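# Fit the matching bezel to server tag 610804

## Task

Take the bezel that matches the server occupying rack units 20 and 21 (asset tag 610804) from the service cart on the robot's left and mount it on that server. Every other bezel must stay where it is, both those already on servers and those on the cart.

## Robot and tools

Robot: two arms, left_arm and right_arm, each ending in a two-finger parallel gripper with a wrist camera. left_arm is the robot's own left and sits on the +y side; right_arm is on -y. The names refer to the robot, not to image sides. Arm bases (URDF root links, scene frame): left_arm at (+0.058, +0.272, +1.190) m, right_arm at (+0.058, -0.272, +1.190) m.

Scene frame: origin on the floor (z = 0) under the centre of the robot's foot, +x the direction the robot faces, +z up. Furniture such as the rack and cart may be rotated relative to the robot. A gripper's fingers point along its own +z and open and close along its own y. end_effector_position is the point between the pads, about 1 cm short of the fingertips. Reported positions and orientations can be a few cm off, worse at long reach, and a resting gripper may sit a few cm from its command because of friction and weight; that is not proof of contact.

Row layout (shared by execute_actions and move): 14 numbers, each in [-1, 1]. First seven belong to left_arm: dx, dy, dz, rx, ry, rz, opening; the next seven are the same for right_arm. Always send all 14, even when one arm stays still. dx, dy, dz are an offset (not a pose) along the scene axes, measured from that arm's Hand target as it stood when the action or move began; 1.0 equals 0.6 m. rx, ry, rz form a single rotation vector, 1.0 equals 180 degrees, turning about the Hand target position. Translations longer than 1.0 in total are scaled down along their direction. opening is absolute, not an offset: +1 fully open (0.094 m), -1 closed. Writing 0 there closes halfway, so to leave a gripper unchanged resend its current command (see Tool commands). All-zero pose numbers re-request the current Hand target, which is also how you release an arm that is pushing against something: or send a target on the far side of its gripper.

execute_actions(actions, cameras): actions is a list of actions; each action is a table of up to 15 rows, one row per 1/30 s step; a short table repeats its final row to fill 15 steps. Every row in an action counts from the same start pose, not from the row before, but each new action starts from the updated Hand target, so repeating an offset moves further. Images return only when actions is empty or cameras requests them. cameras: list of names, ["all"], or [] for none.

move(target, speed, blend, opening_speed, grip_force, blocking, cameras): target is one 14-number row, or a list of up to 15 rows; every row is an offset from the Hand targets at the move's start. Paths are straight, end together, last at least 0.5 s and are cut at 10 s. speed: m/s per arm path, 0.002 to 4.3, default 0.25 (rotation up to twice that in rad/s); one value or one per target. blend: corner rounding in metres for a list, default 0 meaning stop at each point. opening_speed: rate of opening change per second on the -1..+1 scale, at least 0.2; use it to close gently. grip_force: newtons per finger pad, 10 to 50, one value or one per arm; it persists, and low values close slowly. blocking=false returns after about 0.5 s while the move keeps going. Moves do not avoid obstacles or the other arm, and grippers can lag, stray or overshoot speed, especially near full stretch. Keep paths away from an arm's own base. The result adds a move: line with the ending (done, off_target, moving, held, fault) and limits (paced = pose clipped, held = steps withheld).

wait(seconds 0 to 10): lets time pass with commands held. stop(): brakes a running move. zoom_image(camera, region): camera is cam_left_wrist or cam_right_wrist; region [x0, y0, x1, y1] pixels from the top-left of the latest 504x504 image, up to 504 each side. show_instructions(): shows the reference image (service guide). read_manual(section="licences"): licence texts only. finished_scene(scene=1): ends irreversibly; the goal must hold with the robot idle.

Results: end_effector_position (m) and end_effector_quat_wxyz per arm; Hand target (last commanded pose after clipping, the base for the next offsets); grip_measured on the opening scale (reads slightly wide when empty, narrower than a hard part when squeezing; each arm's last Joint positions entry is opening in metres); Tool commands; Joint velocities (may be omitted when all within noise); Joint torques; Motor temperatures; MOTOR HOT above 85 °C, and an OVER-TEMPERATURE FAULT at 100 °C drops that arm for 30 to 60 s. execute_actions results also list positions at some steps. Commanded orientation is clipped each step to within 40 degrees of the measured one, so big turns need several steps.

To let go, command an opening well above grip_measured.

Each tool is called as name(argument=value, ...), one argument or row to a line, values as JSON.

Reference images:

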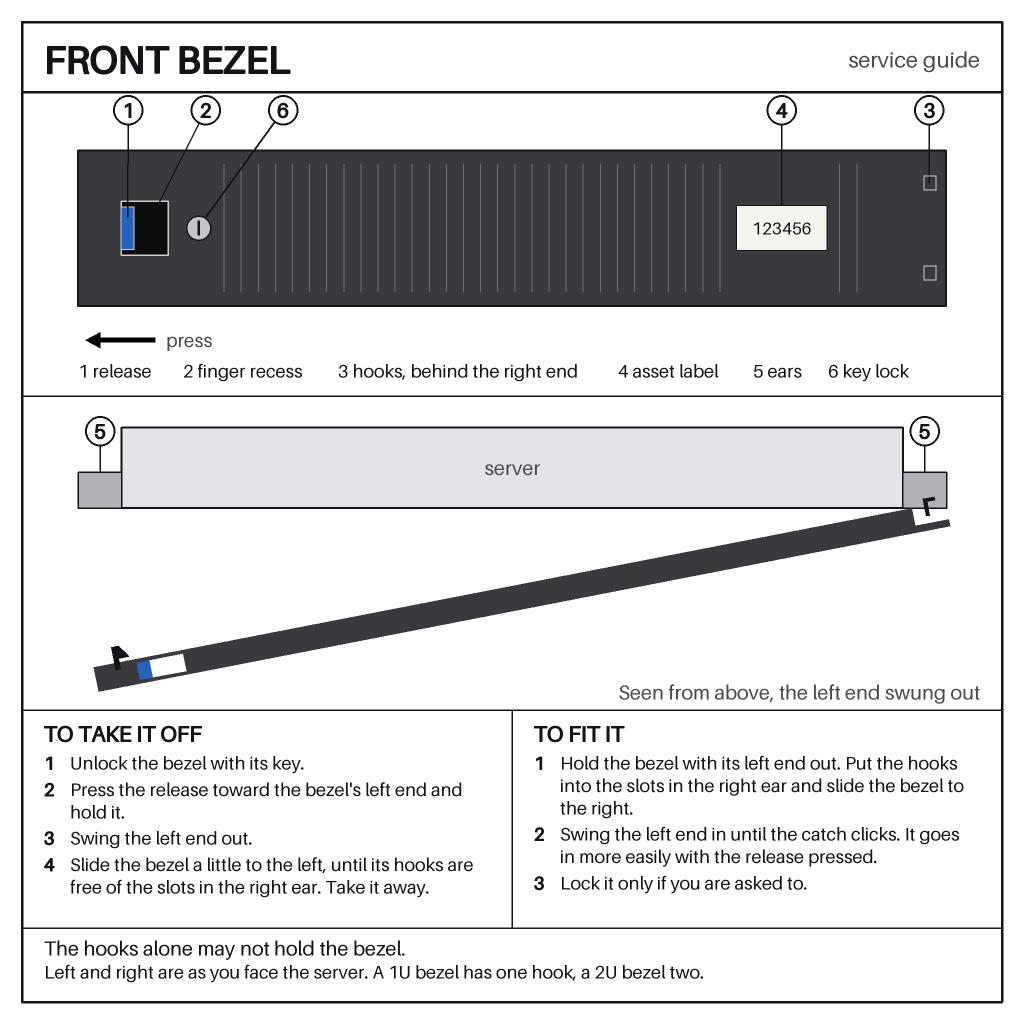

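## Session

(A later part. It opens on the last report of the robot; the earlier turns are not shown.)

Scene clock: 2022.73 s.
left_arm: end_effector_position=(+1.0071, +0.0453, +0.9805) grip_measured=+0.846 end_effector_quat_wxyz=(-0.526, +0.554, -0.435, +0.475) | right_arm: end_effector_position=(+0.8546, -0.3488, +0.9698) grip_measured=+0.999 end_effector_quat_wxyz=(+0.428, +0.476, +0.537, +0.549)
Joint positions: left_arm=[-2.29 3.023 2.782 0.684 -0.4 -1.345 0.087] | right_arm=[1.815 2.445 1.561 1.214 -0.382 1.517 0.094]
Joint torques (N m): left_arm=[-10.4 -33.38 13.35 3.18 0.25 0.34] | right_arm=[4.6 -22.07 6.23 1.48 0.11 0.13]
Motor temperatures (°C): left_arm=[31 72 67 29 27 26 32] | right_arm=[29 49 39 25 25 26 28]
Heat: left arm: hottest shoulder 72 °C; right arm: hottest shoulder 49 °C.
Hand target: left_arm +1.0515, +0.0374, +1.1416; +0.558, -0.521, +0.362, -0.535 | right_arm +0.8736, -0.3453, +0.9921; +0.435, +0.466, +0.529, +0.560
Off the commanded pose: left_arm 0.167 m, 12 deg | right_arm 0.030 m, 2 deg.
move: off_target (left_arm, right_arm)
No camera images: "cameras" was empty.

move(
  target=[0,-0.002,0.008,0,0,0,0.75,0.0,0,0,0,0,0,1],
  speed=0.04,
  cameras=[],
)

move(
  target=[0,0,0.008,0,-0.003,0,0.75,0.0,0,0,0,0,0,1],
  speed=0.04,
  cameras=[],
)

Scene clock: 2025.67 s.
left_arm: end_effector_position=(+1.0071, +0.0454, +0.9808) grip_measured=+0.846 end_effector_quat_wxyz=(-0.526, +0.556, -0.436, +0.473) | right_arm: end_effector_position=(+0.8546, -0.3488, +0.9698) grip_measured=+0.999 end_effector_quat_wxyz=(+0.428, +0.476, +0.537, +0.549)
Joint positions: left_arm=[-2.291 3.015 2.768 0.685 -0.405 -1.346 0.087] | right_arm=[1.815 2.445 1.561 1.214 -0.382 1.517 0.094]
Joint torques (N m): left_arm=[-10.46 -33.55 13.2 3.29 0.35 0.36] | right_arm=[4.6 -22.48 6.35 1.5 0.08 0.17]
Motor temperatures (°C): left_arm=[31 72 66 29 27 26 32] | right_arm=[29 49 39 25 25 26 28]
Heat: left arm: hottest shoulder 72 °C; right arm: hottest shoulder 49 °C.
Hand target: left_arm +1.0515, +0.0365, +1.1463; +0.558, -0.522, +0.362, -0.535 | right_arm +0.8736, -0.3453, +0.9921; +0.435, +0.466, +0.529, +0.560
Off the commanded pose: left_arm 0.172 m, 12 deg | right_arm 0.030 m, 2 deg.
move: off_target (left_arm, right_arm)
No camera images: "cameras" was empty.

Scene clock: 2026.37 s.
left_arm: end_effector_position=(+1.0070, +0.0451, +0.9808) grip_measured=+0.846 end_effector_quat_wxyz=(-0.526, +0.556, -0.437, +0.473) | right_arm: end_effector_position=(+0.8546, -0.3488, +0.9698) grip_measured=+0.999 end_effector_quat_wxyz=(+0.428, +0.476, +0.537, +0.549)
Joint positions: left_arm=[-2.291 3.011 2.762 0.685 -0.406 -1.346 0.087] | right_arm=[1.815 2.445 1.561 1.214 -0.382 1.517 0.094]
Joint torques (N m): left_arm=[-10.52 -33.55 13.87 3.41 0.45 0.39] | right_arm=[4.42 -22.48 6.28 1.5 0.12 0.12]
Motor temperatures (°C): left_arm=[31 73 66 29 27 26 32] | right_arm=[29 49 39 25 25 26 28]
Heat: left arm: hottest shoulder 73 °C; right arm: hottest shoulder 49 °C.
Hand target: left_arm +1.0515, +0.0363, +1.1511; +0.560, -0.519, +0.359, -0.537 | right_arm +0.8736, -0.3453, +0.9921; +0.435, +0.466, +0.529, +0.560
Off the commanded pose: left_arm 0.176 m, 13 deg | right_arm 0.030 m, 2 deg.
move: off_target (left_arm, right_arm)
No camera images: "cameras" was empty.

move(
  target=[-0.025,0,0,0,0,0,0.75,0.0,0,0,0,0,0,1],
  speed=0.05,
  cameras=[],
)

move(
  target=[-0.01,0,0,0,0,0,0.75,0.0,0,0,0,0,0,1],
  speed=0.05,
  cameras=[],
)

Scene clock: 2030.63 s.
left_arm: end_effector_position=(+1.0069, +0.0408, +0.9957) grip_measured=+0.846 end_effector_quat_wxyz=(-0.531, +0.549, -0.440, +0.472) | right_arm: end_effector_position=(+0.8546, -0.3488, +0.9698) grip_measured=+0.999 end_effector_quat_wxyz=(+0.428, +0.476, +0.537, +0.549)
Joint positions: left_arm=[-2.3 2.955 2.676 0.726 -0.407 -1.322 0.087] | right_arm=[1.815 2.445 1.561 1.214 -0.382 1.517 0.094]
Joint torques (N m): left_arm=[-10.23 -32.79 12.46 4.03 0.52 0.16] | right_arm=[4.89 -22.48 6.35 1.51 0.08 0.11]
Motor temperatures (°C): left_arm=[31 73 66 29 27 26 32] | right_arm=[29 49 39 25 25 26 28]
Heat: left arm: hottest shoulder 73 °C; right arm: hottest shoulder 49 °C.
Hand target: left_arm +1.0365, +0.0363, +1.1512; +0.560, -0.519, +0.359, -0.537 | right_arm +0.8736, -0.3453, +0.9921; +0.435, +0.466, +0.529, +0.560
Off the commanded pose: left_arm 0.158 m, 13 deg | right_arm 0.030 m, 2 deg.
move: off_target (left_arm, right_arm)
No camera images: "cameras" was empty.

Scene clock: 2031.87 s.
left_arm: end_effector_position=(+1.0049, +0.0402, +1.0086) grip_measured=+0.846 end_effector_quat_wxyz=(-0.534, +0.547, -0.434, +0.477) | right_arm: end_effector_position=(+0.8546, -0.3488, +0.9698) grip_measured=+0.999 end_effector_quat_wxyz=(+0.428, +0.476, +0.537, +0.549)
Joint positions: left_arm=[-2.304 2.907 2.597 0.775 -0.407 -1.321 0.087] | right_arm=[1.815 2.445 1.561 1.214 -0.382 1.517 0.094]
Joint torques (N m): left_arm=[-10.23 -32.38 11.89 3.85 0.46 0.17] | right_arm=[4.89 -21.89 6.34 1.4 0.07 0.12]
Motor temperatures (°C): left_arm=[31 73 65 29 27 26 32] | right_arm=[29 49 39 25 25 26 28]
Heat: left arm: hottest shoulder 73 °C; right arm: hottest shoulder 49 °C.
Hand target: left_arm +1.0304, +0.0362, +1.1510; +0.560, -0.519, +0.359, -0.537 | right_arm +0.8736, -0.3453, +0.9921; +0.435, +0.466, +0.529, +0.560
Off the commanded pose: left_arm 0.145 m, 12 deg | right_arm 0.030 m, 2 deg.
move: off_target (left_arm, right_arm)
No camera images: "cameras" was empty.

move(
  target=[0,0.003,-0.035,0,0,0,0.75,0.0,0,0,0,0,0,1],
  speed=0.05,
  cameras=[],
)

move(
  target=[0,0,-0.008,0,0,0,0.75,0.0,0,0,0,0,0,1],
  speed=0.04,
  cameras=[],
)

Scene clock: 2038.97 s.
left_arm: end_effector_position=(+1.0050, +0.0400, +1.0091) grip_measured=+0.846 end_effector_quat_wxyz=(-0.534, +0.546, -0.434, +0.478) | right_arm: end_effector_position=(+0.8546, -0.3488, +0.9698) grip_measured=+0.999 end_effector_quat_wxyz=(+0.428, +0.476, +0.537, +0.549)
Joint positions: left_arm=[-2.304 2.906 2.597 0.775 -0.406 -1.321 0.087] | right_arm=[1.815 2.445 1.561 1.214 -0.382 1.517 0.094]
Joint torques (N m): left_arm=[-9.58 -29.22 14.89 3.89 0.71 0.11] | right_arm=[4.42 -22.12 6.38 1.4 0.11 0.11]
Motor temperatures (°C): left_arm=[31 75 64 29 27 26 32] | right_arm=[29 49 39 25 25 26 27]
Heat: left arm: hottest shoulder 75 °C; right arm: hottest shoulder 49 °C.
Hand target: left_arm +1.0305, +0.0380, +1.1301; +0.560, -0.519, +0.359, -0.537 | right_arm +0.8736, -0.3453, +0.9921; +0.435, +0.466, +0.529, +0.560
Off the commanded pose: left_arm 0.124 m, 12 deg | right_arm 0.030 m, 2 deg.
move: off_target (left_arm, right_arm)
No camera images: "cameras" was empty.

Scene clock: 2039.67 s.
left_arm: end_effector_position=(+1.0044, +0.0397, +1.0080) grip_measured=+0.846 end_effector_quat_wxyz=(-0.534, +0.546, -0.434, +0.478) | right_arm: end_effector_position=(+0.8546, -0.3488, +0.9698) grip_measured=+0.999 end_effector_quat_wxyz=(+0.428, +0.476, +0.537, +0.549)
Joint positions: left_arm=[-2.304 2.908 2.597 0.777 -0.404 -1.321 0.087] | right_arm=[1.815 2.445 1.561 1.214 -0.382 1.517 0.094]
Joint torques (N m): left_arm=[-9.41 -28.86 15.58 3.79 0.72 0.1] | right_arm=[4.19 -22.24 6.23 1.44 0.1 0.13]
Motor temperatures (°C): left_arm=[31 75 64 30 27 26 32] | right_arm=[29 49 39 25 25 26 27]
Heat: left arm: hottest shoulder 75 °C; right arm: hottest shoulder 49 °C.
Hand target: left_arm +1.0305, +0.0380, +1.1252; +0.560, -0.519, +0.359, -0.537 | right_arm +0.8736, -0.3453, +0.9921; +0.435, +0.466, +0.529, +0.560
Off the commanded pose: left_arm 0.120 m, 12 deg | right_arm 0.030 m, 2 deg.
move: off_target (left_arm, right_arm)
No camera images: "cameras" was empty.

move(
  target=[0,0.004,-0.01,0,0,0,0.75,0.0,0,0,0,0,0,1],
  speed=0.04,
  cameras=[],
)

move(
  target=[0,0.004,-0.006,0,0,0,0.75,0.0,0,0,0,0,0,1],
  speed=0.04,
  cameras=[],
)

Scene clock: 2042.53 s.
left_arm: end_effector_position=(+1.0002, +0.0373, +0.9981) grip_measured=+0.846 end_effector_quat_wxyz=(-0.531, +0.546, -0.438, +0.477) | right_arm: end_effector_position=(+0.8546, -0.3488, +0.9698) grip_measured=+0.999 end_effector_quat_wxyz=(+0.428, +0.476, +0.537, +0.549)
Joint positions: left_arm=[-2.304 2.92 2.597 0.78 -0.401 -1.321 0.087] | right_arm=[1.815 2.445 1.561 1.214 -0.382 1.517 0.094]
Joint torques (N m): left_arm=[-9.23 -28.92 15.94 3.82 0.71 0.07] | right_arm=[4.54 -22.07 6.39 1.44 0.08 0.1]
Motor temperatures (°C): left_arm=[31 74 64 30 27 26 32] | right_arm=[29 49 39 25 25 26 27]
Heat: left arm: hottest shoulder 74 °C; right arm: hottest shoulder 49 °C.
Hand target: left_arm +1.0305, +0.0405, +1.1195; +0.560, -0.519, +0.359, -0.537 | right_arm +0.8736, -0.3453, +0.9921; +0.435, +0.466, +0.529, +0.560
Off the commanded pose: left_arm 0.125 m, 12 deg | right_arm 0.030 m, 2 deg.
move: off_target (left_arm, right_arm)
No camera images: "cameras" was empty.

Scene clock: 2043.23 s.
left_arm: end_effector_position=(+0.9999, +0.0369, +0.9985) grip_measured=+0.846 end_effector_quat_wxyz=(-0.531, +0.545, -0.437, +0.480) | right_arm: end_effector_position=(+0.8546, -0.3488, +0.9698) grip_measured=+0.999 end_effector_quat_wxyz=(+0.428, +0.476, +0.537, +0.549)
Joint positions: left_arm=[-2.304 2.921 2.597 0.784 -0.398 -1.323 0.087] | right_arm=[1.815 2.445 1.561 1.214 -0.382 1.517 0.094]
Joint torques (N m): left_arm=[-8.76 -28.51 15.99 3.75 0.72 0.07] | right_arm=[4.42 -22.53 6.3 1.66 0.06 0.14]
Motor temperatures (°C): left_arm=[31 74 64 30 27 26 32] | right_arm=[29 49 39 25 25 26 27]
Heat: left arm: hottest shoulder 74 °C; right arm: hottest shoulder 49 °C.
Hand target: left_arm +1.0305, +0.0428, +1.1156; +0.560, -0.519, +0.359, -0.537 | right_arm +0.8736, -0.3453, +0.9921; +0.435, +0.466, +0.529, +0.560
Off the commanded pose: left_arm 0.121 m, 12 deg | right_arm 0.030 m, 2 deg.
move: off_target (left_arm, right_arm)
No camera images: "cameras" was empty.

move(
  target=[0,0.02,-0.003,0,0,0,0.75,0.0,0,0,0,0,0,1],
  speed=0.04,
  cameras=[],
)

move(
  target=[0,0.008,-0.003,0,0,0,0.75,0.0,0,0,0,0,0,1],
  speed=0.04,
  cameras=[],
)

Scene clock: 2047.30 s.
left_arm: end_effector_position=(+1.0020, +0.0462, +0.9977) grip_measured=+0.846 end_effector_quat_wxyz=(-0.532, +0.544, -0.433, +0.483) | right_arm: end_effector_position=(+0.8546, -0.3488, +0.9698) grip_measured=+0.999 end_effector_quat_wxyz=(+0.428, +0.476, +0.537, +0.549)
Joint positions: left_arm=[-2.293 2.922 2.597 0.791 -0.386 -1.331 0.087] | right_arm=[1.815 2.445 1.561 1.214 -0.382 1.517 0.094]
Joint torques (N m): left_arm=[-8.35 -29.45 14.15 3.81 0.68 0.12] | right_arm=[4.84 -22.36 6.37 1.68 0.09 0.11]
Motor temperatures (°C): left_arm=[31 75 64 30 27 26 32] | right_arm=[29 49 39 25 25 26 27]
Heat: left arm: hottest shoulder 75 °C; right arm: hottest shoulder 49 °C.
Hand target: left_arm +1.0305, +0.0549, +1.1139; +0.560, -0.519, +0.359, -0.537 | right_arm +0.8736, -0.3453, +0.9921; +0.435, +0.466, +0.529, +0.560
Off the commanded pose: left_arm 0.120 m, 11 deg | right_arm 0.030 m, 2 deg.
move: off_target (left_arm, right_arm)
No camera images: "cameras" was empty.

Scene clock: 2048.00 s.
left_arm: end_effector_position=(+1.0025, +0.0478, +0.9979) grip_measured=+0.846 end_effector_quat_wxyz=(-0.532, +0.544, -0.432, +0.485) | right_arm: end_effector_position=(+0.8546, -0.3488, +0.9698) grip_measured=+0.999 end_effector_quat_wxyz=(+0.428, +0.476, +0.537, +0.549)
Joint positions: left_arm=[-2.291 2.922 2.597 0.794 -0.382 -1.334 0.087] | right_arm=[1.815 2.445 1.561 1.214 -0.382 1.517 0.094]
Joint torques (N m): left_arm=[-8.64 -29.51 13.6 3.93 0.71 0.03] | right_arm=[4.54 -22.07 6.28 1.59 0.11 0.07]
Motor temperatures (°C): left_arm=[31 75 64 30 27 26 32] | right_arm=[29 49 39 25 25 26 27]
Heat: left arm: hottest shoulder 75 °C; right arm: hottest shoulder 49 °C.
Hand target: left_arm +1.0305, +0.0597, +1.1121; +0.560, -0.519, +0.359, -0.537 | right_arm +0.8736, -0.3453, +0.9921; +0.435, +0.466, +0.529, +0.560
Off the commanded pose: left_arm 0.118 m, 11 deg | right_arm 0.030 m, 2 deg.
move: off_target (left_arm, right_arm)
No camera images: "cameras" was empty.

move(
  target=[0,-0.015,-0.008,0,0,0,0.75,0.0,0,0,0,0,0,1],
  speed=0.04,
  cameras=[],
)

move(
  target=[0,-0.003,-0.006,0,0,0,0.75,0.0,0,0,0,0,0,1],
  speed=0.04,
  cameras=["cam_right_wrist"],
)

zoom_image(
  camera="cam_right_wrist",
  region=[170, 200, 300, 330],
)

Scene clock: 2052.03 s.
left_arm: end_effector_position=(+0.9986, +0.0467, +0.9877) grip_measured=+0.846 end_effector_quat_wxyz=(-0.529, +0.545, -0.436, +0.482) | right_arm: end_effector_position=(+0.8546, -0.3488, +0.9698) grip_measured=+0.999 end_effector_quat_wxyz=(+0.428, +0.476, +0.537, +0.549)
Joint positions: left_arm=[-2.29 2.933 2.597 0.794 -0.382 -1.335 0.087] | right_arm=[1.815 2.445 1.561 1.214 -0.382 1.517 0.094]
Joint torques (N m): left_arm=[-8.88 -28.4 15.92 3.63 0.41 0.11] | right_arm=[4.66 -21.89 6.27 1.54 0.06 0.11]
Motor temperatures (°C): left_arm=[31 75 64 30 27 26 32] | right_arm=[29 49 39 25 25 26 27]
Heat: left arm: hottest shoulder 75 °C; right arm: hottest shoulder 49 °C.
Hand target: left_arm +1.0305, +0.0506, +1.1074; +0.560, -0.519, +0.359, -0.537 | right_arm +0.8736, -0.3453, +0.9921; +0.435, +0.466, +0.529, +0.560
Off the commanded pose: left_arm 0.124 m, 12 deg | right_arm 0.030 m, 2 deg.
move: off_target (left_arm, right_arm)
No camera images: "cameras" was empty.

Scene clock: 2052.93 s.
left_arm: end_effector_position=(+0.9954, +0.0454, +0.9801) grip_measured=+0.846 end_effector_quat_wxyz=(-0.528, +0.546, -0.439, +0.480) | right_arm: end_effector_position=(+0.8546, -0.3488, +0.9698) grip_measured=+0.999 end_effector_quat_wxyz=(+0.428, +0.476, +0.537, +0.549)
Joint positions: left_arm=[-2.29 2.942 2.597 0.794 -0.382 -1.335 0.087] | right_arm=[1.815 2.445 1.561 1.214 -0.382 1.517 0.094]
Joint torques (N m): left_arm=[-9 -28.51 16.72 3.62 0.4 0.11] | right_arm=[4.95 -22.53 6.38 1.54 0.1 0.11]
Motor temperatures (°C): left_arm=[31 75 64 30 27 26 32] | right_arm=[29 49 39 25 25 26 27]
Heat: left arm: hottest shoulder 75 °C; right arm: hottest shoulder 49 °C.
Hand target: left_arm +1.0305, +0.0488, +1.1036; +0.560, -0.519, +0.359, -0.537 | right_arm +0.8736, -0.3453, +0.9921; +0.435, +0.466, +0.529, +0.560
Off the commanded pose: left_arm 0.129 m, 12 deg | right_arm 0.030 m, 2 deg.
move: off_target (left_arm, right_arm)
camera_calibration:
cam_right_wrist: T_world_to_cam=[[-0.0466685, 0.06703, -0.996659, 1.03104], [-0.724378, 0.684749, 0.0799715, 0.78379], [0.687822, 0.72569, 0.0165988, -0.222813], [0, 0, 0, 1]] pos_world=[0.769133, -0.444117, 0.968615]
Images, in order (width x height): cam_right_wrist 504x504.

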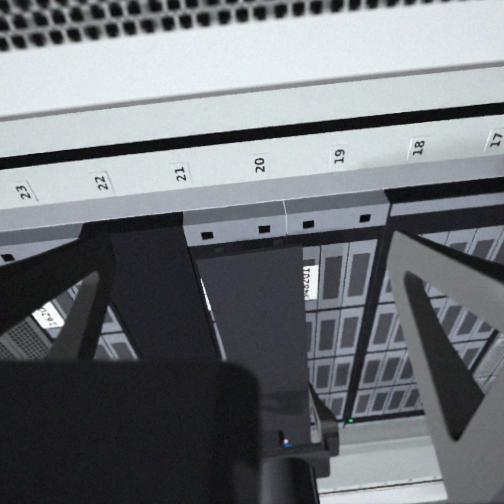

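Scaled by 3.877.

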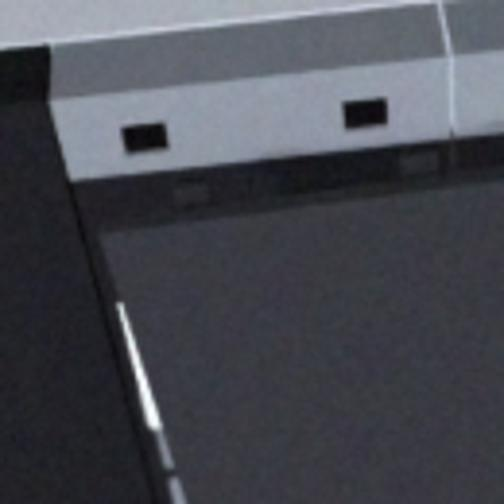

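move(
  target=[0,0.0,0.03,0,0,0,0.75,0.0,0,0,0,0,0,1],
  speed=0.05,
  cameras=[],
)

move(
  target=[0,0,0.006,0,0,0,0.75,0.0,0,0,0,0,0,1],
  speed=0.04,
  cameras=[],
)

move(
  target=[0,0,0.005,0,0,0,0.75,0.0,0,0,0,0,0,1],
  speed=0.04,
  cameras=[],
)

Scene clock: 2058.23 s.
left_arm: end_effector_position=(+0.9952, +0.0463, +0.9798) grip_measured=+0.846 end_effector_quat_wxyz=(-0.528, +0.548, -0.438, +0.478) | right_arm: end_effector_position=(+0.8546, -0.3488, +0.9698) grip_measured=+0.999 end_effector_quat_wxyz=(+0.428, +0.476, +0.537, +0.549)
Joint positions: left_arm=[-2.29 2.942 2.597 0.794 -0.388 -1.335 0.087] | right_arm=[1.815 2.445 1.561 1.214 -0.382 1.517 0.094]
Joint torques (N m): left_arm=[-9.47 -31.38 13.15 3.78 0.41 0.16] | right_arm=[4.54 -22.36 6.37 1.5 0.11 0.11]
Motor temperatures (°C): left_arm=[31 73 65 30 27 26 32] | right_arm=[29 49 39 25 25 26 27]
Heat: left arm: hottest shoulder 73 °C; right arm: hottest shoulder 49 °C.
Hand target: left_arm +1.0305, +0.0487, +1.1217; +0.560, -0.519, +0.359, -0.537 | right_arm +0.8736, -0.3453, +0.9921; +0.435, +0.466, +0.529, +0.560
Off the commanded pose: left_arm 0.146 m, 12 deg | right_arm 0.030 m, 2 deg.
move: off_target (left_arm, right_arm)
No camera images: "cameras" was empty.

Scene clock: 2059.27 s.
left_arm: end_effector_position=(+0.9984, +0.0478, +0.9874) grip_measured=+0.846 end_effector_quat_wxyz=(-0.530, +0.547, -0.435, +0.480) | right_arm: end_effector_position=(+0.8546, -0.3488, +0.9698) grip_measured=+0.999 end_effector_quat_wxyz=(+0.428, +0.476, +0.537, +0.549)
Joint positions: left_arm=[-2.29 2.933 2.597 0.794 -0.389 -1.335 0.087] | right_arm=[1.815 2.445 1.561 1.214 -0.382 1.517 0.094]
Joint torques (N m): left_arm=[-9.52 -32.15 12.57 3.74 0.41 0.17] | right_arm=[4.48 -21.89 6.28 1.63 0.12 0.16]
Motor temperatures (°C): left_arm=[31 72 65 30 27 26 32] | right_arm=[29 49 39 25 25 26 27]
Heat: left arm: hottest shoulder 72 °C; right arm: hottest shoulder 49 °C.
Hand target: left_arm +1.0305, +0.0488, +1.1254; +0.560, -0.519, +0.359, -0.537 | right_arm +0.8736, -0.3453, +0.9921; +0.435, +0.466, +0.529, +0.560
Off the commanded pose: left_arm 0.142 m, 12 deg | right_arm 0.030 m, 2 deg.
move: off_target (left_arm, right_arm)
No camera images: "cameras" was empty.

Scene clock: 2060.27 s.
left_arm: end_effector_position=(+1.0003, +0.0488, +0.9920) grip_measured=+0.846 end_effector_quat_wxyz=(-0.532, +0.547, -0.432, +0.481) | right_arm: end_effector_position=(+0.8546, -0.3488, +0.9698) grip_measured=+0.999 end_effector_quat_wxyz=(+0.428, +0.476, +0.537, +0.549)
Joint positions: left_arm=[-2.29 2.928 2.597 0.794 -0.39 -1.335 0.087] | right_arm=[1.815 2.445 1.561 1.214 -0.382 1.517 0.094]
Joint torques (N m): left_arm=[-9.52 -31.5 12.1 3.78 0.42 0.17] | right_arm=[4.95 -22.3 6.37 1.55 0.07 0.09]
Motor temperatures (°C): left_arm=[31 72 64 30 27 26 32] | right_arm=[29 49 39 25 25 26 27]
Heat: left arm: hottest shoulder 72 °C; right arm: hottest shoulder 49 °C.
Hand target: left_arm +1.0304, +0.0487, +1.1282; +0.560, -0.519, +0.359, -0.537 | right_arm +0.8736, -0.3453, +0.9921; +0.435, +0.466, +0.529, +0.560
Off the commanded pose: left_arm 0.140 m, 12 deg | right_arm 0.030 m, 2 deg.
move: off_target (left_arm, right_arm)
No camera images: "cameras" was empty.

move(
  target=[0,-0.015,0,0,0,0,0.75,0.0,0,0,0,0,0,1],
  speed=0.05,
  cameras=["cam_right_wrist"],
)

zoom_image(
  camera="cam_right_wrist",
  region=[170, 200, 300, 330],
)

Scene clock: 2063.90 s.
left_arm: end_effector_position=(+0.9996, +0.0477, +0.9922) grip_measured=+0.846 end_effector_quat_wxyz=(-0.532, +0.549, -0.431, +0.479) | right_arm: end_effector_position=(+0.8546, -0.3488, +0.9698) grip_measured=+0.999 end_effector_quat_wxyz=(+0.428, +0.476, +0.537, +0.549)
Joint positions: left_arm=[-2.293 2.928 2.597 0.794 -0.398 -1.335 0.087] | right_arm=[1.815 2.445 1.561 1.214 -0.382 1.517 0.094]
Joint torques (N m): left_arm=[-10.23 -30.86 13.46 3.6 0.41 0.24] | right_arm=[5.07 -22.18 6.45 1.52 0.09 0.15]
Motor temperatures (°C): left_arm=[31 71 64 30 27 26 32] | right_arm=[29 49 39 25 25 26 27]
Heat: left arm: hottest shoulder 71 °C; right arm: hottest shoulder 49 °C.
Hand target: left_arm +1.0305, +0.0398, +1.1282; +0.560, -0.519, +0.359, -0.537 | right_arm +0.8736, -0.3453, +0.9921; +0.435, +0.466, +0.529, +0.560
Off the commanded pose: left_arm 0.140 m, 12 deg | right_arm 0.030 m, 2 deg.
move: off_target (left_arm, right_arm)
camera_calibration:
cam_right_wrist: T_world_to_cam=[[-0.0466685, 0.06703, -0.996659, 1.03104], [-0.724378, 0.684749, 0.0799715, 0.78379], [0.687822, 0.72569, 0.0165988, -0.222813], [0, 0, 0, 1]] pos_world=[0.769133, -0.444117, 0.968615]
Images, in order (width x height): cam_right_wrist 504x504.

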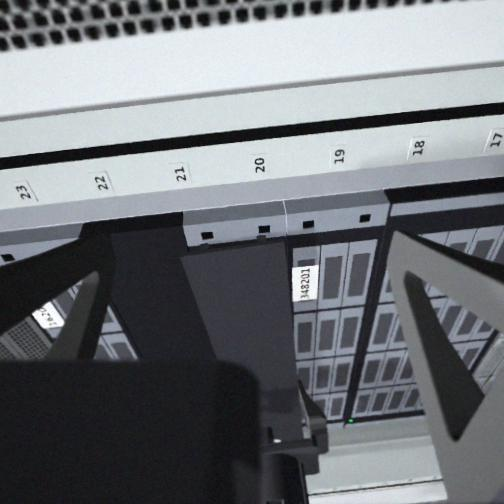

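Scaled by 3.877.

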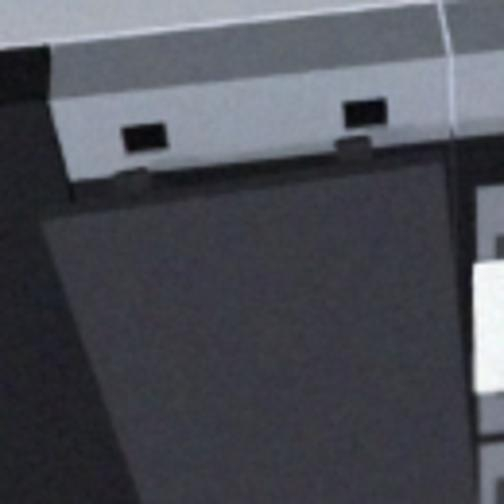

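move(
  target=[0,-0.006,-0.004,0.004,0.012,0,0.75,0.0,0,0,0,0,0,1],
  speed=0.05,
  cameras=[],
)

move(
  target=[0,-0.004,-0.004,0,0.003,0,0.75,0.0,0,0,0,0,0,1],
  speed=0.05,
  cameras=[],
)

Scene clock: 2070.93 s.
left_arm: end_effector_position=(+0.9989, +0.0447, +0.9972) grip_measured=+0.846 end_effector_quat_wxyz=(-0.531, +0.553, -0.433, +0.474) | right_arm: end_effector_position=(+0.8546, -0.3488, +0.9698) grip_measured=+0.999 end_effector_quat_wxyz=(+0.428, +0.476, +0.537, +0.549)
Joint positions: left_arm=[-2.299 2.902 2.562 0.794 -0.413 -1.331 0.087] | right_arm=[1.815 2.445 1.561 1.214 -0.382 1.517 0.094]
Joint torques (N m): left_arm=[-10.05 -31.44 11.62 3.17 0.43 0.34] | right_arm=[4.78 -22.95 6.35 1.54 0.11 0.11]
Motor temperatures (°C): left_arm=[31 70 63 30 27 26 32] | right_arm=[29 49 39 25 25 26 27]
Heat: left arm: hottest shoulder 70 °C; right arm: hottest shoulder 49 °C.
Hand target: left_arm +1.0305, +0.0362, +1.1260; +0.556, -0.525, +0.373, -0.525 | right_arm +0.8736, -0.3453, +0.9921; +0.435, +0.466, +0.529, +0.560
Off the commanded pose: left_arm 0.133 m, 10 deg | right_arm 0.030 m, 2 deg.
move: off_target (left_arm, right_arm)
No camera images: "cameras" was empty.

Scene clock: 2071.77 s.
left_arm: end_effector_position=(+0.9973, +0.0446, +0.9939) grip_measured=+0.846 end_effector_quat_wxyz=(-0.531, +0.555, -0.435, +0.471) | right_arm: end_effector_position=(+0.8546, -0.3488, +0.9698) grip_measured=+0.999 end_effector_quat_wxyz=(+0.428, +0.476, +0.537, +0.549)
Joint positions: left_arm=[-2.3 2.902 2.555 0.794 -0.418 -1.331 0.087] | right_arm=[1.815 2.445 1.561 1.214 -0.382 1.517 0.094]
Joint torques (N m): left_arm=[-9.41 -31.79 11.51 3.04 0.4 0.3] | right_arm=[5.07 -22.24 6.34 1.59 0.09 0.12]
Motor temperatures (°C): left_arm=[31 71 63 30 27 26 32] | right_arm=[29 49 39 25 25 26 27]
Heat: left arm: hottest shoulder 71 °C; right arm: hottest shoulder 49 °C.
Hand target: left_arm +1.0305, +0.0341, +1.1233; +0.554, -0.528, +0.375, -0.522 | right_arm +0.8736, -0.3453, +0.9921; +0.435, +0.466, +0.529, +0.560
Off the commanded pose: left_arm 0.134 m, 10 deg | right_arm 0.030 m, 2 deg.
move: off_target (left_arm, right_arm)
No camera images: "cameras" was empty.

move(
  target=[0.008,-0.002,-0.008,0,0,0,0.75,0.0,0,0,0,0,0,1],
  speed=0.05,
  cameras=[],
)

move(
  target=[0.008,-0.002,-0.008,0,0,0,0.75,0.0,0,0,0,0,0,1],
  speed=0.05,
  cameras=[],
)

move(
  target=[0.006,-0.002,-0.005,0,0,0,0.75,0.0,0,0,0,0,0,1],
  speed=0.05,
  cameras=["cam_right_wrist"],
)

zoom_image(
  camera="cam_right_wrist",
  region=[170, 200, 300, 330],
)

Scene clock: 2076.67 s.
left_arm: end_effector_position=(+0.9972, +0.0443, +0.9940) grip_measured=+0.846 end_effector_quat_wxyz=(-0.531, +0.555, -0.435, +0.471) | right_arm: end_effector_position=(+0.8546, -0.3488, +0.9698) grip_measured=+0.999 end_effector_quat_wxyz=(+0.428, +0.476, +0.537, +0.549)
Joint positions: left_arm=[-2.3 2.901 2.554 0.794 -0.418 -1.331 0.087] | right_arm=[1.815 2.445 1.561 1.214 -0.382 1.517 0.094]
Joint torques (N m): left_arm=[-10.05 -30.51 13.6 2.67 0.47 0.29] | right_arm=[4.6 -22.42 6.39 1.51 0.07 0.1]
Motor temperatures (°C): left_arm=[31 72 62 30 27 26 32] | right_arm=[29 49 39 25 25 26 27]
Heat: left arm: hottest shoulder 72 °C; right arm: hottest shoulder 49 °C.
Hand target: left_arm +1.0354, +0.0328, +1.1189; +0.554, -0.528, +0.375, -0.523 | right_arm +0.8736, -0.3453, +0.9921; +0.435, +0.466, +0.529, +0.560
Off the commanded pose: left_arm 0.131 m, 10 deg | right_arm 0.030 m, 2 deg.
move: off_target (left_arm, right_arm)
No camera images: "cameras" was empty.

Scene clock: 2077.50 s.
left_arm: end_effector_position=(+0.9973, +0.0434, +0.9911) grip_measured=+0.846 end_effector_quat_wxyz=(-0.528, +0.556, -0.440, +0.468) | right_arm: end_effector_position=(+0.8546, -0.3488, +0.9698) grip_measured=+0.999 end_effector_quat_wxyz=(+0.428, +0.476, +0.537, +0.549)
Joint positions: left_arm=[-2.3 2.901 2.554 0.781 -0.418 -1.331 0.087] | right_arm=[1.815 2.445 1.561 1.214 -0.382 1.517 0.094]
Joint torques (N m): left_arm=[-10.05 -29.22 16.44 2.67 0.53 0.28] | right_arm=[4.95 -22.48 6.41 1.69 0.09 0.09]
Motor temperatures (°C): left_arm=[31 73 62 30 27 26 32] | right_arm=[29 49 39 25 25 26 27]
Heat: left arm: hottest shoulder 73 °C; right arm: hottest shoulder 49 °C.
Hand target: left_arm +1.0402, +0.0316, +1.1141; +0.554, -0.528, +0.375, -0.523 | right_arm +0.8736, -0.3453, +0.9921; +0.435, +0.466, +0.529, +0.560
Off the commanded pose: left_arm 0.131 m, 11 deg | right_arm 0.030 m, 2 deg.
move: off_target (left_arm, right_arm)
No camera images: "cameras" was empty.

Scene clock: 2078.90 s.
left_arm: end_effector_position=(+1.0009, +0.0421, +0.9900) grip_measured=+0.846 end_effector_quat_wxyz=(-0.527, +0.556, -0.442, +0.467) | right_arm: end_effector_position=(+0.8546, -0.3488, +0.9698) grip_measured=+0.999 end_effector_quat_wxyz=(+0.428, +0.476, +0.537, +0.549)
Joint positions: left_arm=[-2.3 2.922 2.6 0.752 -0.418 -1.331 0.087] | right_arm=[1.815 2.445 1.561 1.214 -0.382 1.517 0.094]
Joint torques (N m): left_arm=[-9.93 -29.51 17.57 2.8 0.57 0.28] | right_arm=[4.72 -22.18 6.3 1.54 0.08 0.11]
Motor temperatures (°C): left_arm=[31 73 62 30 27 26 32] | right_arm=[29 49 39 25 25 26 27]
Heat: left arm: hottest shoulder 73 °C; right arm: hottest shoulder 49 °C.
Hand target: left_arm +1.0437, +0.0303, +1.1109; +0.554, -0.528, +0.375, -0.522 | right_arm +0.8736, -0.3453, +0.9921; +0.435, +0.466, +0.529, +0.560
Off the commanded pose: left_arm 0.129 m, 11 deg | right_arm 0.030 m, 2 deg.
move: off_target (left_arm, right_arm)
camera_calibration:
cam_right_wrist: T_world_to_cam=[[-0.0466685, 0.06703, -0.996659, 1.03104], [-0.724378, 0.684749, 0.0799715, 0.78379], [0.687822, 0.72569, 0.0165988, -0.222813], [0, 0, 0, 1]] pos_world=[0.769133, -0.444117, 0.968615]
Images, in order (width x height): cam_right_wrist 504x504.

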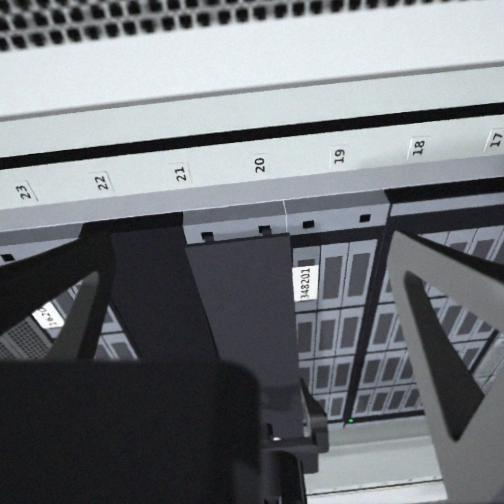

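Scaled by 3.877.

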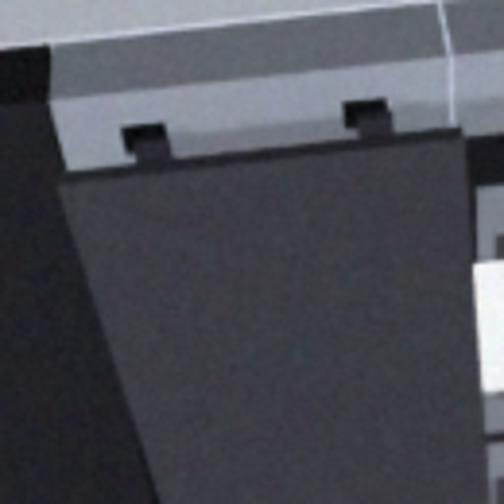

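move(
  target=[0.003,0.002,0.005,0,0,0,0.75,0.0,0,0,0,0,0,1],
  speed=0.05,
  cameras=[],
)

move(
  target=[0.003,0.002,0.003,0,0,0,0.75,0.0,0,0,0,0,0,1],
  speed=0.05,
  cameras=["cam_right_wrist"],
)

zoom_image(
  camera="cam_right_wrist",
  region=[170, 200, 300, 330],
)

Scene clock: 2084.53 s.
left_arm: end_effector_position=(+1.0010, +0.0418, +0.9888) grip_measured=+0.846 end_effector_quat_wxyz=(-0.526, +0.557, -0.444, +0.465) | right_arm: end_effector_position=(+0.8546, -0.3488, +0.9698) grip_measured=+0.999 end_effector_quat_wxyz=(+0.428, +0.476, +0.537, +0.549)
Joint positions: left_arm=[-2.3 2.922 2.6 0.746 -0.418 -1.331 0.087] | right_arm=[1.815 2.445 1.561 1.214 -0.382 1.517 0.094]
Joint torques (N m): left_arm=[-9.99 -28.81 17.84 2.71 0.61 0.26] | right_arm=[4.72 -22.42 6.22 1.72 0.06 0.14]
Motor temperatures (°C): left_arm=[31 72 61 29 27 26 32] | right_arm=[28 49 39 25 25 26 27]
Heat: left arm: hottest shoulder 72 °C; right arm: hottest shoulder 49 °C.
Hand target: left_arm +1.0455, +0.0315, +1.1140; +0.554, -0.528, +0.375, -0.523 | right_arm +0.8736, -0.3453, +0.9921; +0.435, +0.466, +0.529, +0.560
Off the commanded pose: left_arm 0.133 m, 11 deg | right_arm 0.030 m, 2 deg.
move: off_target (left_arm, right_arm)
No camera images: "cameras" was empty.

Scene clock: 2085.30 s.
left_arm: end_effector_position=(+1.0010, +0.0416, +0.9881) grip_measured=+0.846 end_effector_quat_wxyz=(-0.525, +0.557, -0.445, +0.464) | right_arm: end_effector_position=(+0.8546, -0.3488, +0.9698) grip_measured=+0.999 end_effector_quat_wxyz=(+0.428, +0.476, +0.537, +0.549)
Joint positions: left_arm=[-2.3 2.922 2.6 0.743 -0.418 -1.331 0.087] | right_arm=[1.815 2.445 1.561 1.214 -0.382 1.517 0.094]
Joint torques (N m): left_arm=[-9.88 -28.98 17.81 2.78 0.64 0.26] | right_arm=[4.6 -22.07 6.43 1.44 0.11 0.09]
Motor temperatures (°C): left_arm=[31 72 61 29 27 26 32] | right_arm=[28 49 39 25 25 26 27]
Heat: left arm: hottest shoulder 72 °C; right arm: hottest shoulder 49 °C.
Hand target: left_arm +1.0473, +0.0327, +1.1158; +0.554, -0.528, +0.375, -0.522 | right_arm +0.8736, -0.3453, +0.9921; +0.435, +0.466, +0.529, +0.560
Off the commanded pose: left_arm 0.136 m, 11 deg | right_arm 0.030 m, 2 deg.
move: off_target (left_arm, right_arm)
camera_calibration:
cam_right_wrist: T_world_to_cam=[[-0.0466685, 0.06703, -0.996659, 1.03104], [-0.724378, 0.684749, 0.0799715, 0.78379], [0.687822, 0.72569, 0.0165988, -0.222813], [0, 0, 0, 1]] pos_world=[0.769133, -0.444117, 0.968615]
Images, in order (width x height): cam_right_wrist 504x504.

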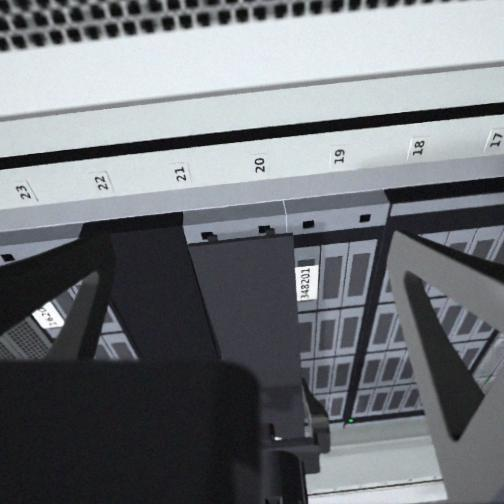

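Scaled by 3.877.

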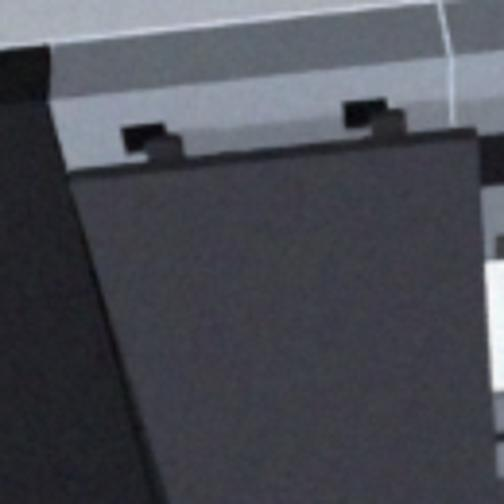

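move(
  target=[0,0.0,0,0,-0.012,0,0.75,0.0,0,0,0,0,0,1],
  speed=0.05,
  cameras=[],
)

move(
  target=[0,0.0,0,0,-0.005,0,0.75,0.0,0,0,0,0,0,1],
  speed=0.05,
  cameras=[],
)

Scene clock: 2090.97 s.
left_arm: end_effector_position=(+1.0066, +0.0387, +0.9931) grip_measured=+0.846 end_effector_quat_wxyz=(-0.534, +0.546, -0.429, +0.482) | right_arm: end_effector_position=(+0.8546, -0.3488, +0.9698) grip_measured=+0.999 end_effector_quat_wxyz=(+0.428, +0.476, +0.537, +0.549)
Joint positions: left_arm=[-2.3 3.02 2.785 0.71 -0.401 -1.328 0.087] | right_arm=[1.815 2.445 1.561 1.214 -0.382 1.517 0.094]
Joint torques (N m): left_arm=[-9.58 -28.75 18.4 2.09 0.61 0.28] | right_arm=[4.78 -22.36 6.35 1.36 0.09 0.12]
Motor temperatures (°C): left_arm=[31 71 61 29 27 26 32] | right_arm=[28 49 39 25 25 26 27]
Heat: left arm: hottest shoulder 71 °C; right arm: hottest shoulder 49 °C.
Hand target: left_arm +1.0473, +0.0327, +1.1157; +0.561, -0.518, +0.365, -0.532 | right_arm +0.8736, -0.3453, +0.9921; +0.435, +0.466, +0.529, +0.560
Off the commanded pose: left_arm 0.129 m, 10 deg | right_arm 0.030 m, 2 deg.
move: off_target (left_arm, right_arm)
No camera images: "cameras" was empty.

Scene clock: 2091.83 s.
left_arm: end_effector_position=(+1.0069, +0.0362, +0.9888) grip_measured=+0.846 end_effector_quat_wxyz=(-0.531, +0.545, -0.434, +0.481) | right_arm: end_effector_position=(+0.8546, -0.3488, +0.9698) grip_measured=+0.999 end_effector_quat_wxyz=(+0.428, +0.476, +0.537, +0.549)
Joint positions: left_arm=[-2.3 3.041 2.821 0.684 -0.395 -1.327 0.087] | right_arm=[1.815 2.445 1.561 1.214 -0.382 1.517 0.094]
Joint torques (N m): left_arm=[-9.58 -28.75 18.56 2.43 0.82 0.23] | right_arm=[4.01 -22.65 6.49 1.57 0.05 0.12]
Motor temperatures (°C): left_arm=[31 71 62 29 27 26 32] | right_arm=[28 49 39 25 25 26 27]
Heat: left arm: hottest shoulder 71 °C; right arm: hottest shoulder 49 °C.
Hand target: left_arm +1.0473, +0.0328, +1.1158; +0.564, -0.514, +0.360, -0.536 | right_arm +0.8736, -0.3453, +0.9921; +0.435, +0.466, +0.529, +0.560
Off the commanded pose: left_arm 0.133 m, 12 deg | right_arm 0.030 m, 2 deg.
elbow stopped short (left arm): the move would have taken joint 3 (elbow) straighter than the controller allows.
move: off_target (left_arm, right_arm)
No camera images: "cameras" was empty.

wait(
  seconds=0.1,
  cameras=["cam_right_wrist"],
)

zoom_image(
  camera="cam_right_wrist",
  region=[170, 200, 300, 330],
)

Scene clock: 2094.03 s.
left_arm: end_effector_position=(+1.0069, +0.0362, +0.9888) grip_measured=+0.846 end_effector_quat_wxyz=(-0.531, +0.545, -0.434, +0.481) | right_arm: end_effector_position=(+0.8546, -0.3488, +0.9698) grip_measured=+0.999 end_effector_quat_wxyz=(+0.428, +0.476, +0.537, +0.549)
Joint positions: left_arm=[-2.3 3.041 2.821 0.684 -0.395 -1.327 0.087] | right_arm=[1.815 2.445 1.561 1.214 -0.382 1.517 0.094]
Joint torques (N m): left_arm=[-9.58 -28.75 18.62 2.43 0.82 0.23] | right_arm=[4.78 -22.48 6.3 1.62 0.09 0.06]
Motor temperatures (°C): left_arm=[31 71 62 29 27 26 32] | right_arm=[28 49 39 25 25 26 27]
Heat: left arm: hottest shoulder 71 °C; right arm: hottest shoulder 49 °C.
Hand target: left_arm +1.0473, +0.0328, +1.1158; +0.564, -0.514, +0.360, -0.536 | right_arm +0.8736, -0.3453, +0.9921; +0.435, +0.466, +0.529, +0.560
Tool commands: left_gripper/opening=+0.75 right_gripper/opening=+1.0
Off the commanded pose: left_arm 0.133 m, 12 deg | right_arm 0.030 m, 2 deg.
wait: 0.10 s; at rest from the start
camera_calibration:
cam_right_wrist: T_world_to_cam=[[-0.0466685, 0.06703, -0.996659, 1.03104], [-0.724378, 0.684749, 0.0799715, 0.78379], [0.687822, 0.72569, 0.0165988, -0.222813], [0, 0, 0, 1]] pos_world=[0.769133, -0.444117, 0.968615]
Images, in order (width x height): cam_right_wrist 504x504.

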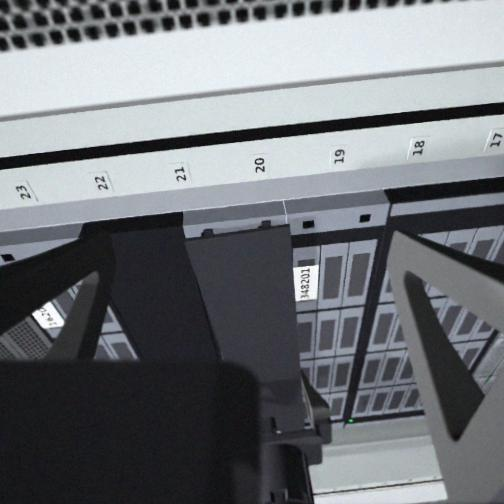

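Scaled by 3.877.

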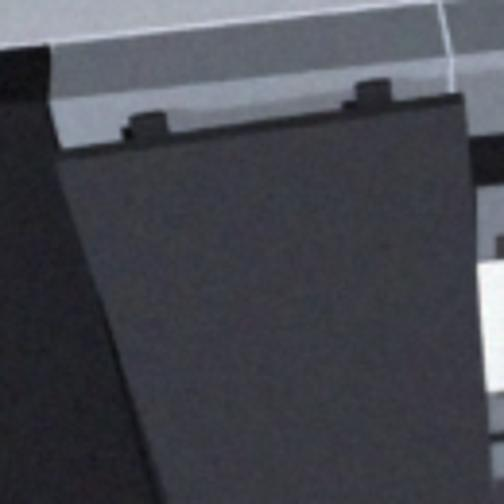

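move(
  target=[0,0.025,0.004,0,0,0,0.75,0.0,0,0,0,0,0,1],
  speed=0.05,
  cameras=["cam_right_wrist"],
)

zoom_image(
  camera="cam_right_wrist",
  region=[170, 200, 300, 330],
)

Scene clock: 2098.20 s.
left_arm: end_effector_position=(+1.0069, +0.0360, +0.9889) grip_measured=+0.846 end_effector_quat_wxyz=(-0.531, +0.545, -0.435, +0.482) | right_arm: end_effector_position=(+0.8546, -0.3488, +0.9698) grip_measured=+0.999 end_effector_quat_wxyz=(+0.428, +0.476, +0.537, +0.549)
Joint positions: left_arm=[-2.3 3.041 2.821 0.684 -0.394 -1.327 0.087] | right_arm=[1.815 2.445 1.561 1.214 -0.382 1.517 0.094]
Joint torques (N m): left_arm=[-8.53 -29.33 17.74 2.93 1.11 0.21] | right_arm=[4.19 -22.42 6.37 1.52 0.1 0.14]
Motor temperatures (°C): left_arm=[31 69 63 29 27 26 32] | right_arm=[28 49 39 25 25 26 27]
Heat: left arm: hottest shoulder 69 °C; right arm: hottest shoulder 49 °C.
Hand target: left_arm +1.0473, +0.0477, +1.1182; +0.564, -0.514, +0.360, -0.536 | right_arm +0.8736, -0.3453, +0.9921; +0.435, +0.466, +0.529, +0.560
Off the commanded pose: left_arm 0.136 m, 12 deg | right_arm 0.030 m, 2 deg.
move: off_target (left_arm, right_arm)
camera_calibration:
cam_right_wrist: T_world_to_cam=[[-0.0466685, 0.06703, -0.996659, 1.03104], [-0.724378, 0.684749, 0.0799715, 0.78379], [0.687822, 0.72569, 0.0165988, -0.222813], [0, 0, 0, 1]] pos_world=[0.769133, -0.444117, 0.968615]
Images, in order (width x height): cam_right_wrist 504x504.

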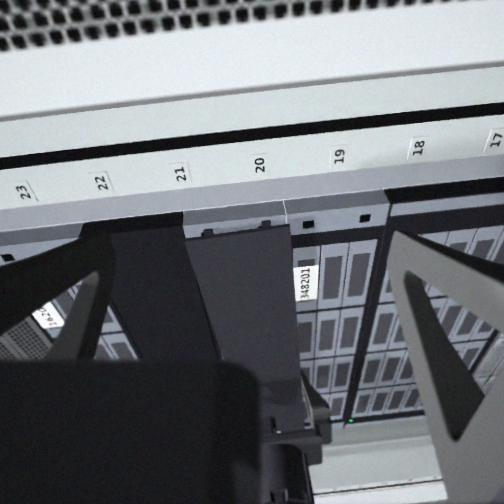

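Scaled by 3.877.

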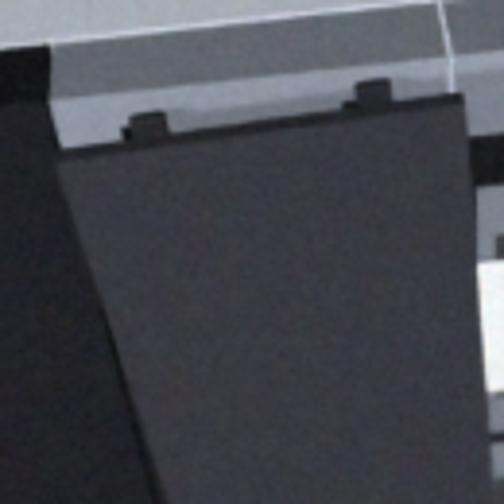

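move(
  target=[0,0.012,0.002,0,0,0,0.75,0.0,0,0,0,0,0,1],
  speed=0.05,
  cameras=[],
)

move(
  target=[0,0.008,0.002,0,0,0,0.75,0.0,0,0,0,0,0,1],
  speed=0.05,
  cameras=[],
)

move(
  target=[0,0.006,0.002,0,0,0,0.75,0.0,0,0,0,0,0,1],
  speed=0.05,
  cameras=["cam_right_wrist"],
)

zoom_image(
  camera="cam_right_wrist",
  region=[170, 200, 300, 330],
)

Scene clock: 2102.97 s.
left_arm: end_effector_position=(+1.0072, +0.0366, +0.9892) grip_measured=+0.846 end_effector_quat_wxyz=(-0.531, +0.544, -0.435, +0.483) | right_arm: end_effector_position=(+0.8546, -0.3488, +0.9698) grip_measured=+0.999 end_effector_quat_wxyz=(+0.428, +0.476, +0.537, +0.549)
Joint positions: left_arm=[-2.299 3.041 2.821 0.686 -0.39 -1.327 0.087] | right_arm=[1.815 2.445 1.561 1.214 -0.382 1.517 0.094]
Joint torques (N m): left_arm=[-8 -30.45 15.38 3.32 1.14 0.18] | right_arm=[5.48 -21.95 6.38 1.48 0.08 0.14]
Motor temperatures (°C): left_arm=[31 68 64 29 27 26 32] | right_arm=[28 49 39 25 25 26 27]
Heat: left arm: hottest shoulder 68 °C; right arm: hottest shoulder 49 °C.
Hand target: left_arm +1.0473, +0.0551, +1.1193; +0.564, -0.514, +0.360, -0.536 | right_arm +0.8736, -0.3453, +0.9921; +0.435, +0.466, +0.529, +0.560
Off the commanded pose: left_arm 0.137 m, 12 deg | right_arm 0.030 m, 2 deg.
move: off_target (left_arm, right_arm)
No camera images: "cameras" was empty.

Scene clock: 2103.67 s.
left_arm: end_effector_position=(+1.0074, +0.0368, +0.9897) grip_measured=+0.846 end_effector_quat_wxyz=(-0.531, +0.542, -0.434, +0.484) | right_arm: end_effector_position=(+0.8546, -0.3488, +0.9698) grip_measured=+0.999 end_effector_quat_wxyz=(+0.428, +0.476, +0.537, +0.549)
Joint positions: left_arm=[-2.298 3.041 2.821 0.688 -0.386 -1.327 0.087] | right_arm=[1.815 2.445 1.561 1.214 -0.382 1.517 0.094]
Joint torques (N m): left_arm=[-7.65 -31.27 13.74 3.55 1.13 0.15] | right_arm=[4.95 -22.3 6.19 1.51 0.09 0.13]
Motor temperatures (°C): left_arm=[31 68 64 29 27 26 32] | right_arm=[28 49 39 25 25 26 27]
Heat: left arm: hottest shoulder 68 °C; right arm: hottest shoulder 49 °C.
Hand target: left_arm +1.0473, +0.0597, +1.1205; +0.564, -0.514, +0.360, -0.536 | right_arm +0.8736, -0.3453, +0.9921; +0.435, +0.466, +0.529, +0.560
Off the commanded pose: left_arm 0.139 m, 12 deg | right_arm 0.030 m, 2 deg.
move: off_target (left_arm, right_arm)
No camera images: "cameras" was empty.

Scene clock: 2104.57 s.
left_arm: end_effector_position=(+1.0066, +0.0369, +0.9881) grip_measured=+0.846 end_effector_quat_wxyz=(-0.531, +0.540, -0.436, +0.486) | right_arm: end_effector_position=(+0.8546, -0.3488, +0.9698) grip_measured=+0.999 end_effector_quat_wxyz=(+0.428, +0.476, +0.537, +0.549)
Joint positions: left_arm=[-2.297 3.039 2.813 0.695 -0.378 -1.326 0.087] | right_arm=[1.815 2.445 1.561 1.214 -0.382 1.517 0.094]
Joint torques (N m): left_arm=[-7.41 -32.15 12.44 3.59 0.94 0.13] | right_arm=[5.07 -22.83 6.34 1.4 0.07 0.11]
Motor temperatures (°C): left_arm=[31 68 64 29 27 26 32] | right_arm=[28 49 39 25 25 26 27]
Heat: left arm: hottest shoulder 68 °C; right arm: hottest shoulder 49 °C.
Hand target: left_arm +1.0473, +0.0635, +1.1217; +0.564, -0.514, +0.360, -0.536 | right_arm +0.8736, -0.3453, +0.9921; +0.435, +0.466, +0.529, +0.560
Off the commanded pose: left_arm 0.142 m, 11 deg | right_arm 0.030 m, 2 deg.
move: off_target (left_arm, right_arm)
camera_calibration:
cam_right_wrist: T_world_to_cam=[[-0.0466685, 0.06703, -0.996659, 1.03104], [-0.724378, 0.684749, 0.0799715, 0.78379], [0.687822, 0.72569, 0.0165988, -0.222813], [0, 0, 0, 1]] pos_world=[0.769133, -0.444117, 0.968615]
Images, in order (width x height): cam_right_wrist 504x504.

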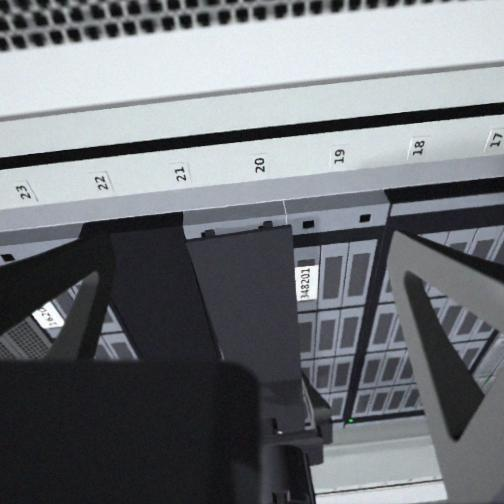

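Scaled by 3.877.

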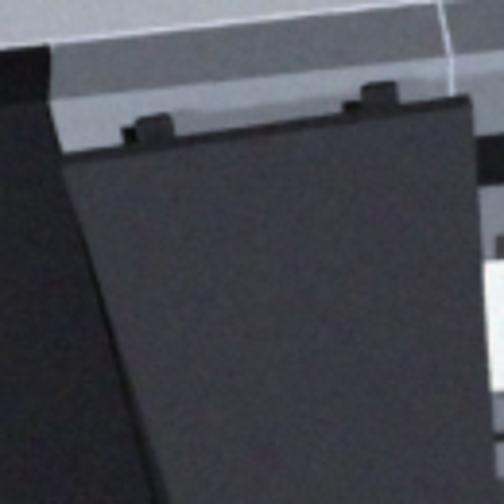

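move(
  target=[0.004,0.005,0.003,0,0,0,0.75,0.0,0,0,0,0,0,1],
  speed=0.05,
  cameras=[],
)

move(
  target=[0.003,0.005,0.003,0,0,0,0.75,0.0,0,0,0,0,0,1],
  speed=0.05,
  cameras=[],
)

move(
  target=[0.003,0.005,0.003,0,0,0,0.75,0.0,0,0,0,0,0,1],
  speed=0.05,
  cameras=["cam_right_wrist"],
)

zoom_image(
  camera="cam_right_wrist",
  region=[170, 200, 300, 330],
)

Scene clock: 2110.87 s.
left_arm: end_effector_position=(+1.0070, +0.0436, +0.9844) grip_measured=+0.846 end_effector_quat_wxyz=(-0.532, +0.541, -0.438, +0.483) | right_arm: end_effector_position=(+0.8546, -0.3488, +0.9698) grip_measured=+0.999 end_effector_quat_wxyz=(+0.428, +0.476, +0.537, +0.549)
Joint positions: left_arm=[-2.289 3.027 2.786 0.704 -0.375 -1.326 0.087] | right_arm=[1.815 2.445 1.561 1.214 -0.382 1.517 0.094]
Joint torques (N m): left_arm=[-7.71 -32.5 12.52 3.6 0.93 0.09] | right_arm=[4.6 -22.59 6.27 1.59 0.08 0.15]
Motor temperatures (°C): left_arm=[31 69 63 29 27 26 32] | right_arm=[28 49 39 25 25 26 27]
Heat: left arm: hottest shoulder 69 °C; right arm: hottest shoulder 49 °C.
Hand target: left_arm +1.0497, +0.0664, +1.1234; +0.564, -0.514, +0.360, -0.536 | right_arm +0.8736, -0.3453, +0.9921; +0.435, +0.466, +0.529, +0.560
Off the commanded pose: left_arm 0.147 m, 12 deg | right_arm 0.030 m, 2 deg.
move: off_target (left_arm, right_arm)
No camera images: "cameras" was empty.

Scene clock: 2111.57 s.
left_arm: end_effector_position=(+1.0069, +0.0438, +0.9848) grip_measured=+0.846 end_effector_quat_wxyz=(-0.531, +0.541, -0.439, +0.483) | right_arm: end_effector_position=(+0.8546, -0.3488, +0.9698) grip_measured=+0.999 end_effector_quat_wxyz=(+0.428, +0.476, +0.537, +0.549)
Joint positions: left_arm=[-2.288 3.016 2.765 0.711 -0.373 -1.327 0.087] | right_arm=[1.815 2.445 1.561 1.214 -0.382 1.517 0.094]
Joint torques (N m): left_arm=[-7.53 -32.62 12.55 3.58 0.95 0.08] | right_arm=[4.37 -22.59 6.23 1.55 0.12 0.09]
Motor temperatures (°C): left_arm=[31 69 63 29 27 26 32] | right_arm=[28 49 39 25 25 26 27]
Heat: left arm: hottest shoulder 69 °C; right arm: hottest shoulder 49 °C.
Hand target: left_arm +1.0515, +0.0694, +1.1254; +0.564, -0.514, +0.360, -0.536 | right_arm +0.8736, -0.3453, +0.9921; +0.435, +0.466, +0.529, +0.560
Off the commanded pose: left_arm 0.150 m, 12 deg | right_arm 0.030 m, 2 deg.
move: off_target (left_arm, right_arm)
No camera images: "cameras" was empty.

Scene clock: 2112.27 s.
left_arm: end_effector_position=(+1.0067, +0.0446, +0.9847) grip_measured=+0.846 end_effector_quat_wxyz=(-0.530, +0.541, -0.440, +0.483) | right_arm: end_effector_position=(+0.8546, -0.3488, +0.9698) grip_measured=+0.999 end_effector_quat_wxyz=(+0.428, +0.476, +0.537, +0.549)
Joint positions: left_arm=[-2.287 3.004 2.743 0.718 -0.37 -1.329 0.087] | right_arm=[1.815 2.445 1.561 1.214 -0.382 1.517 0.094]
Joint torques (N m): left_arm=[-7.41 -32.73 12.56 3.51 0.97 0.13] | right_arm=[4.84 -22.42 6.41 1.5 0.08 0.11]
Motor temperatures (°C): left_arm=[31 69 63 29 27 26 32] | right_arm=[28 49 39 25 25 26 27]
Heat: left arm: hottest shoulder 69 °C; right arm: hottest shoulder 49 °C.
Hand target: left_arm +1.0533, +0.0722, +1.1271; +0.564, -0.514, +0.361, -0.536 | right_arm +0.8736, -0.3453, +0.9921; +0.435, +0.466, +0.529, +0.560
Off the commanded pose: left_arm 0.153 m, 12 deg | right_arm 0.030 m, 2 deg.
move: off_target (left_arm, right_arm)
camera_calibration:
cam_right_wrist: T_world_to_cam=[[-0.0466685, 0.06703, -0.996659, 1.03104], [-0.724378, 0.684749, 0.0799715, 0.78379], [0.687822, 0.72569, 0.0165988, -0.222813], [0, 0, 0, 1]] pos_world=[0.769133, -0.444117, 0.968615]
Images, in order (width x height): cam_right_wrist 504x504.

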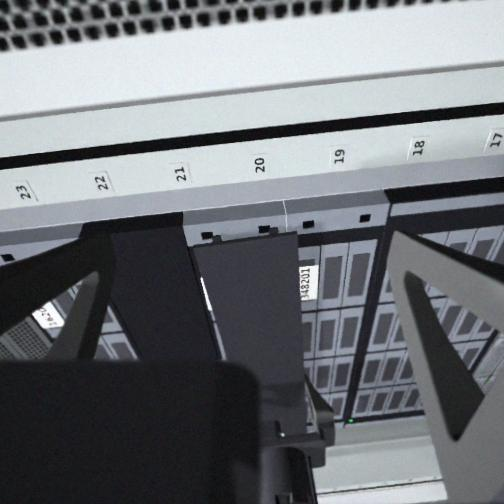

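Scaled by 3.877.

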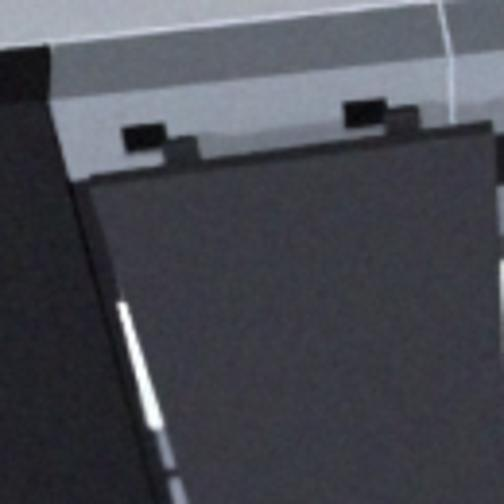

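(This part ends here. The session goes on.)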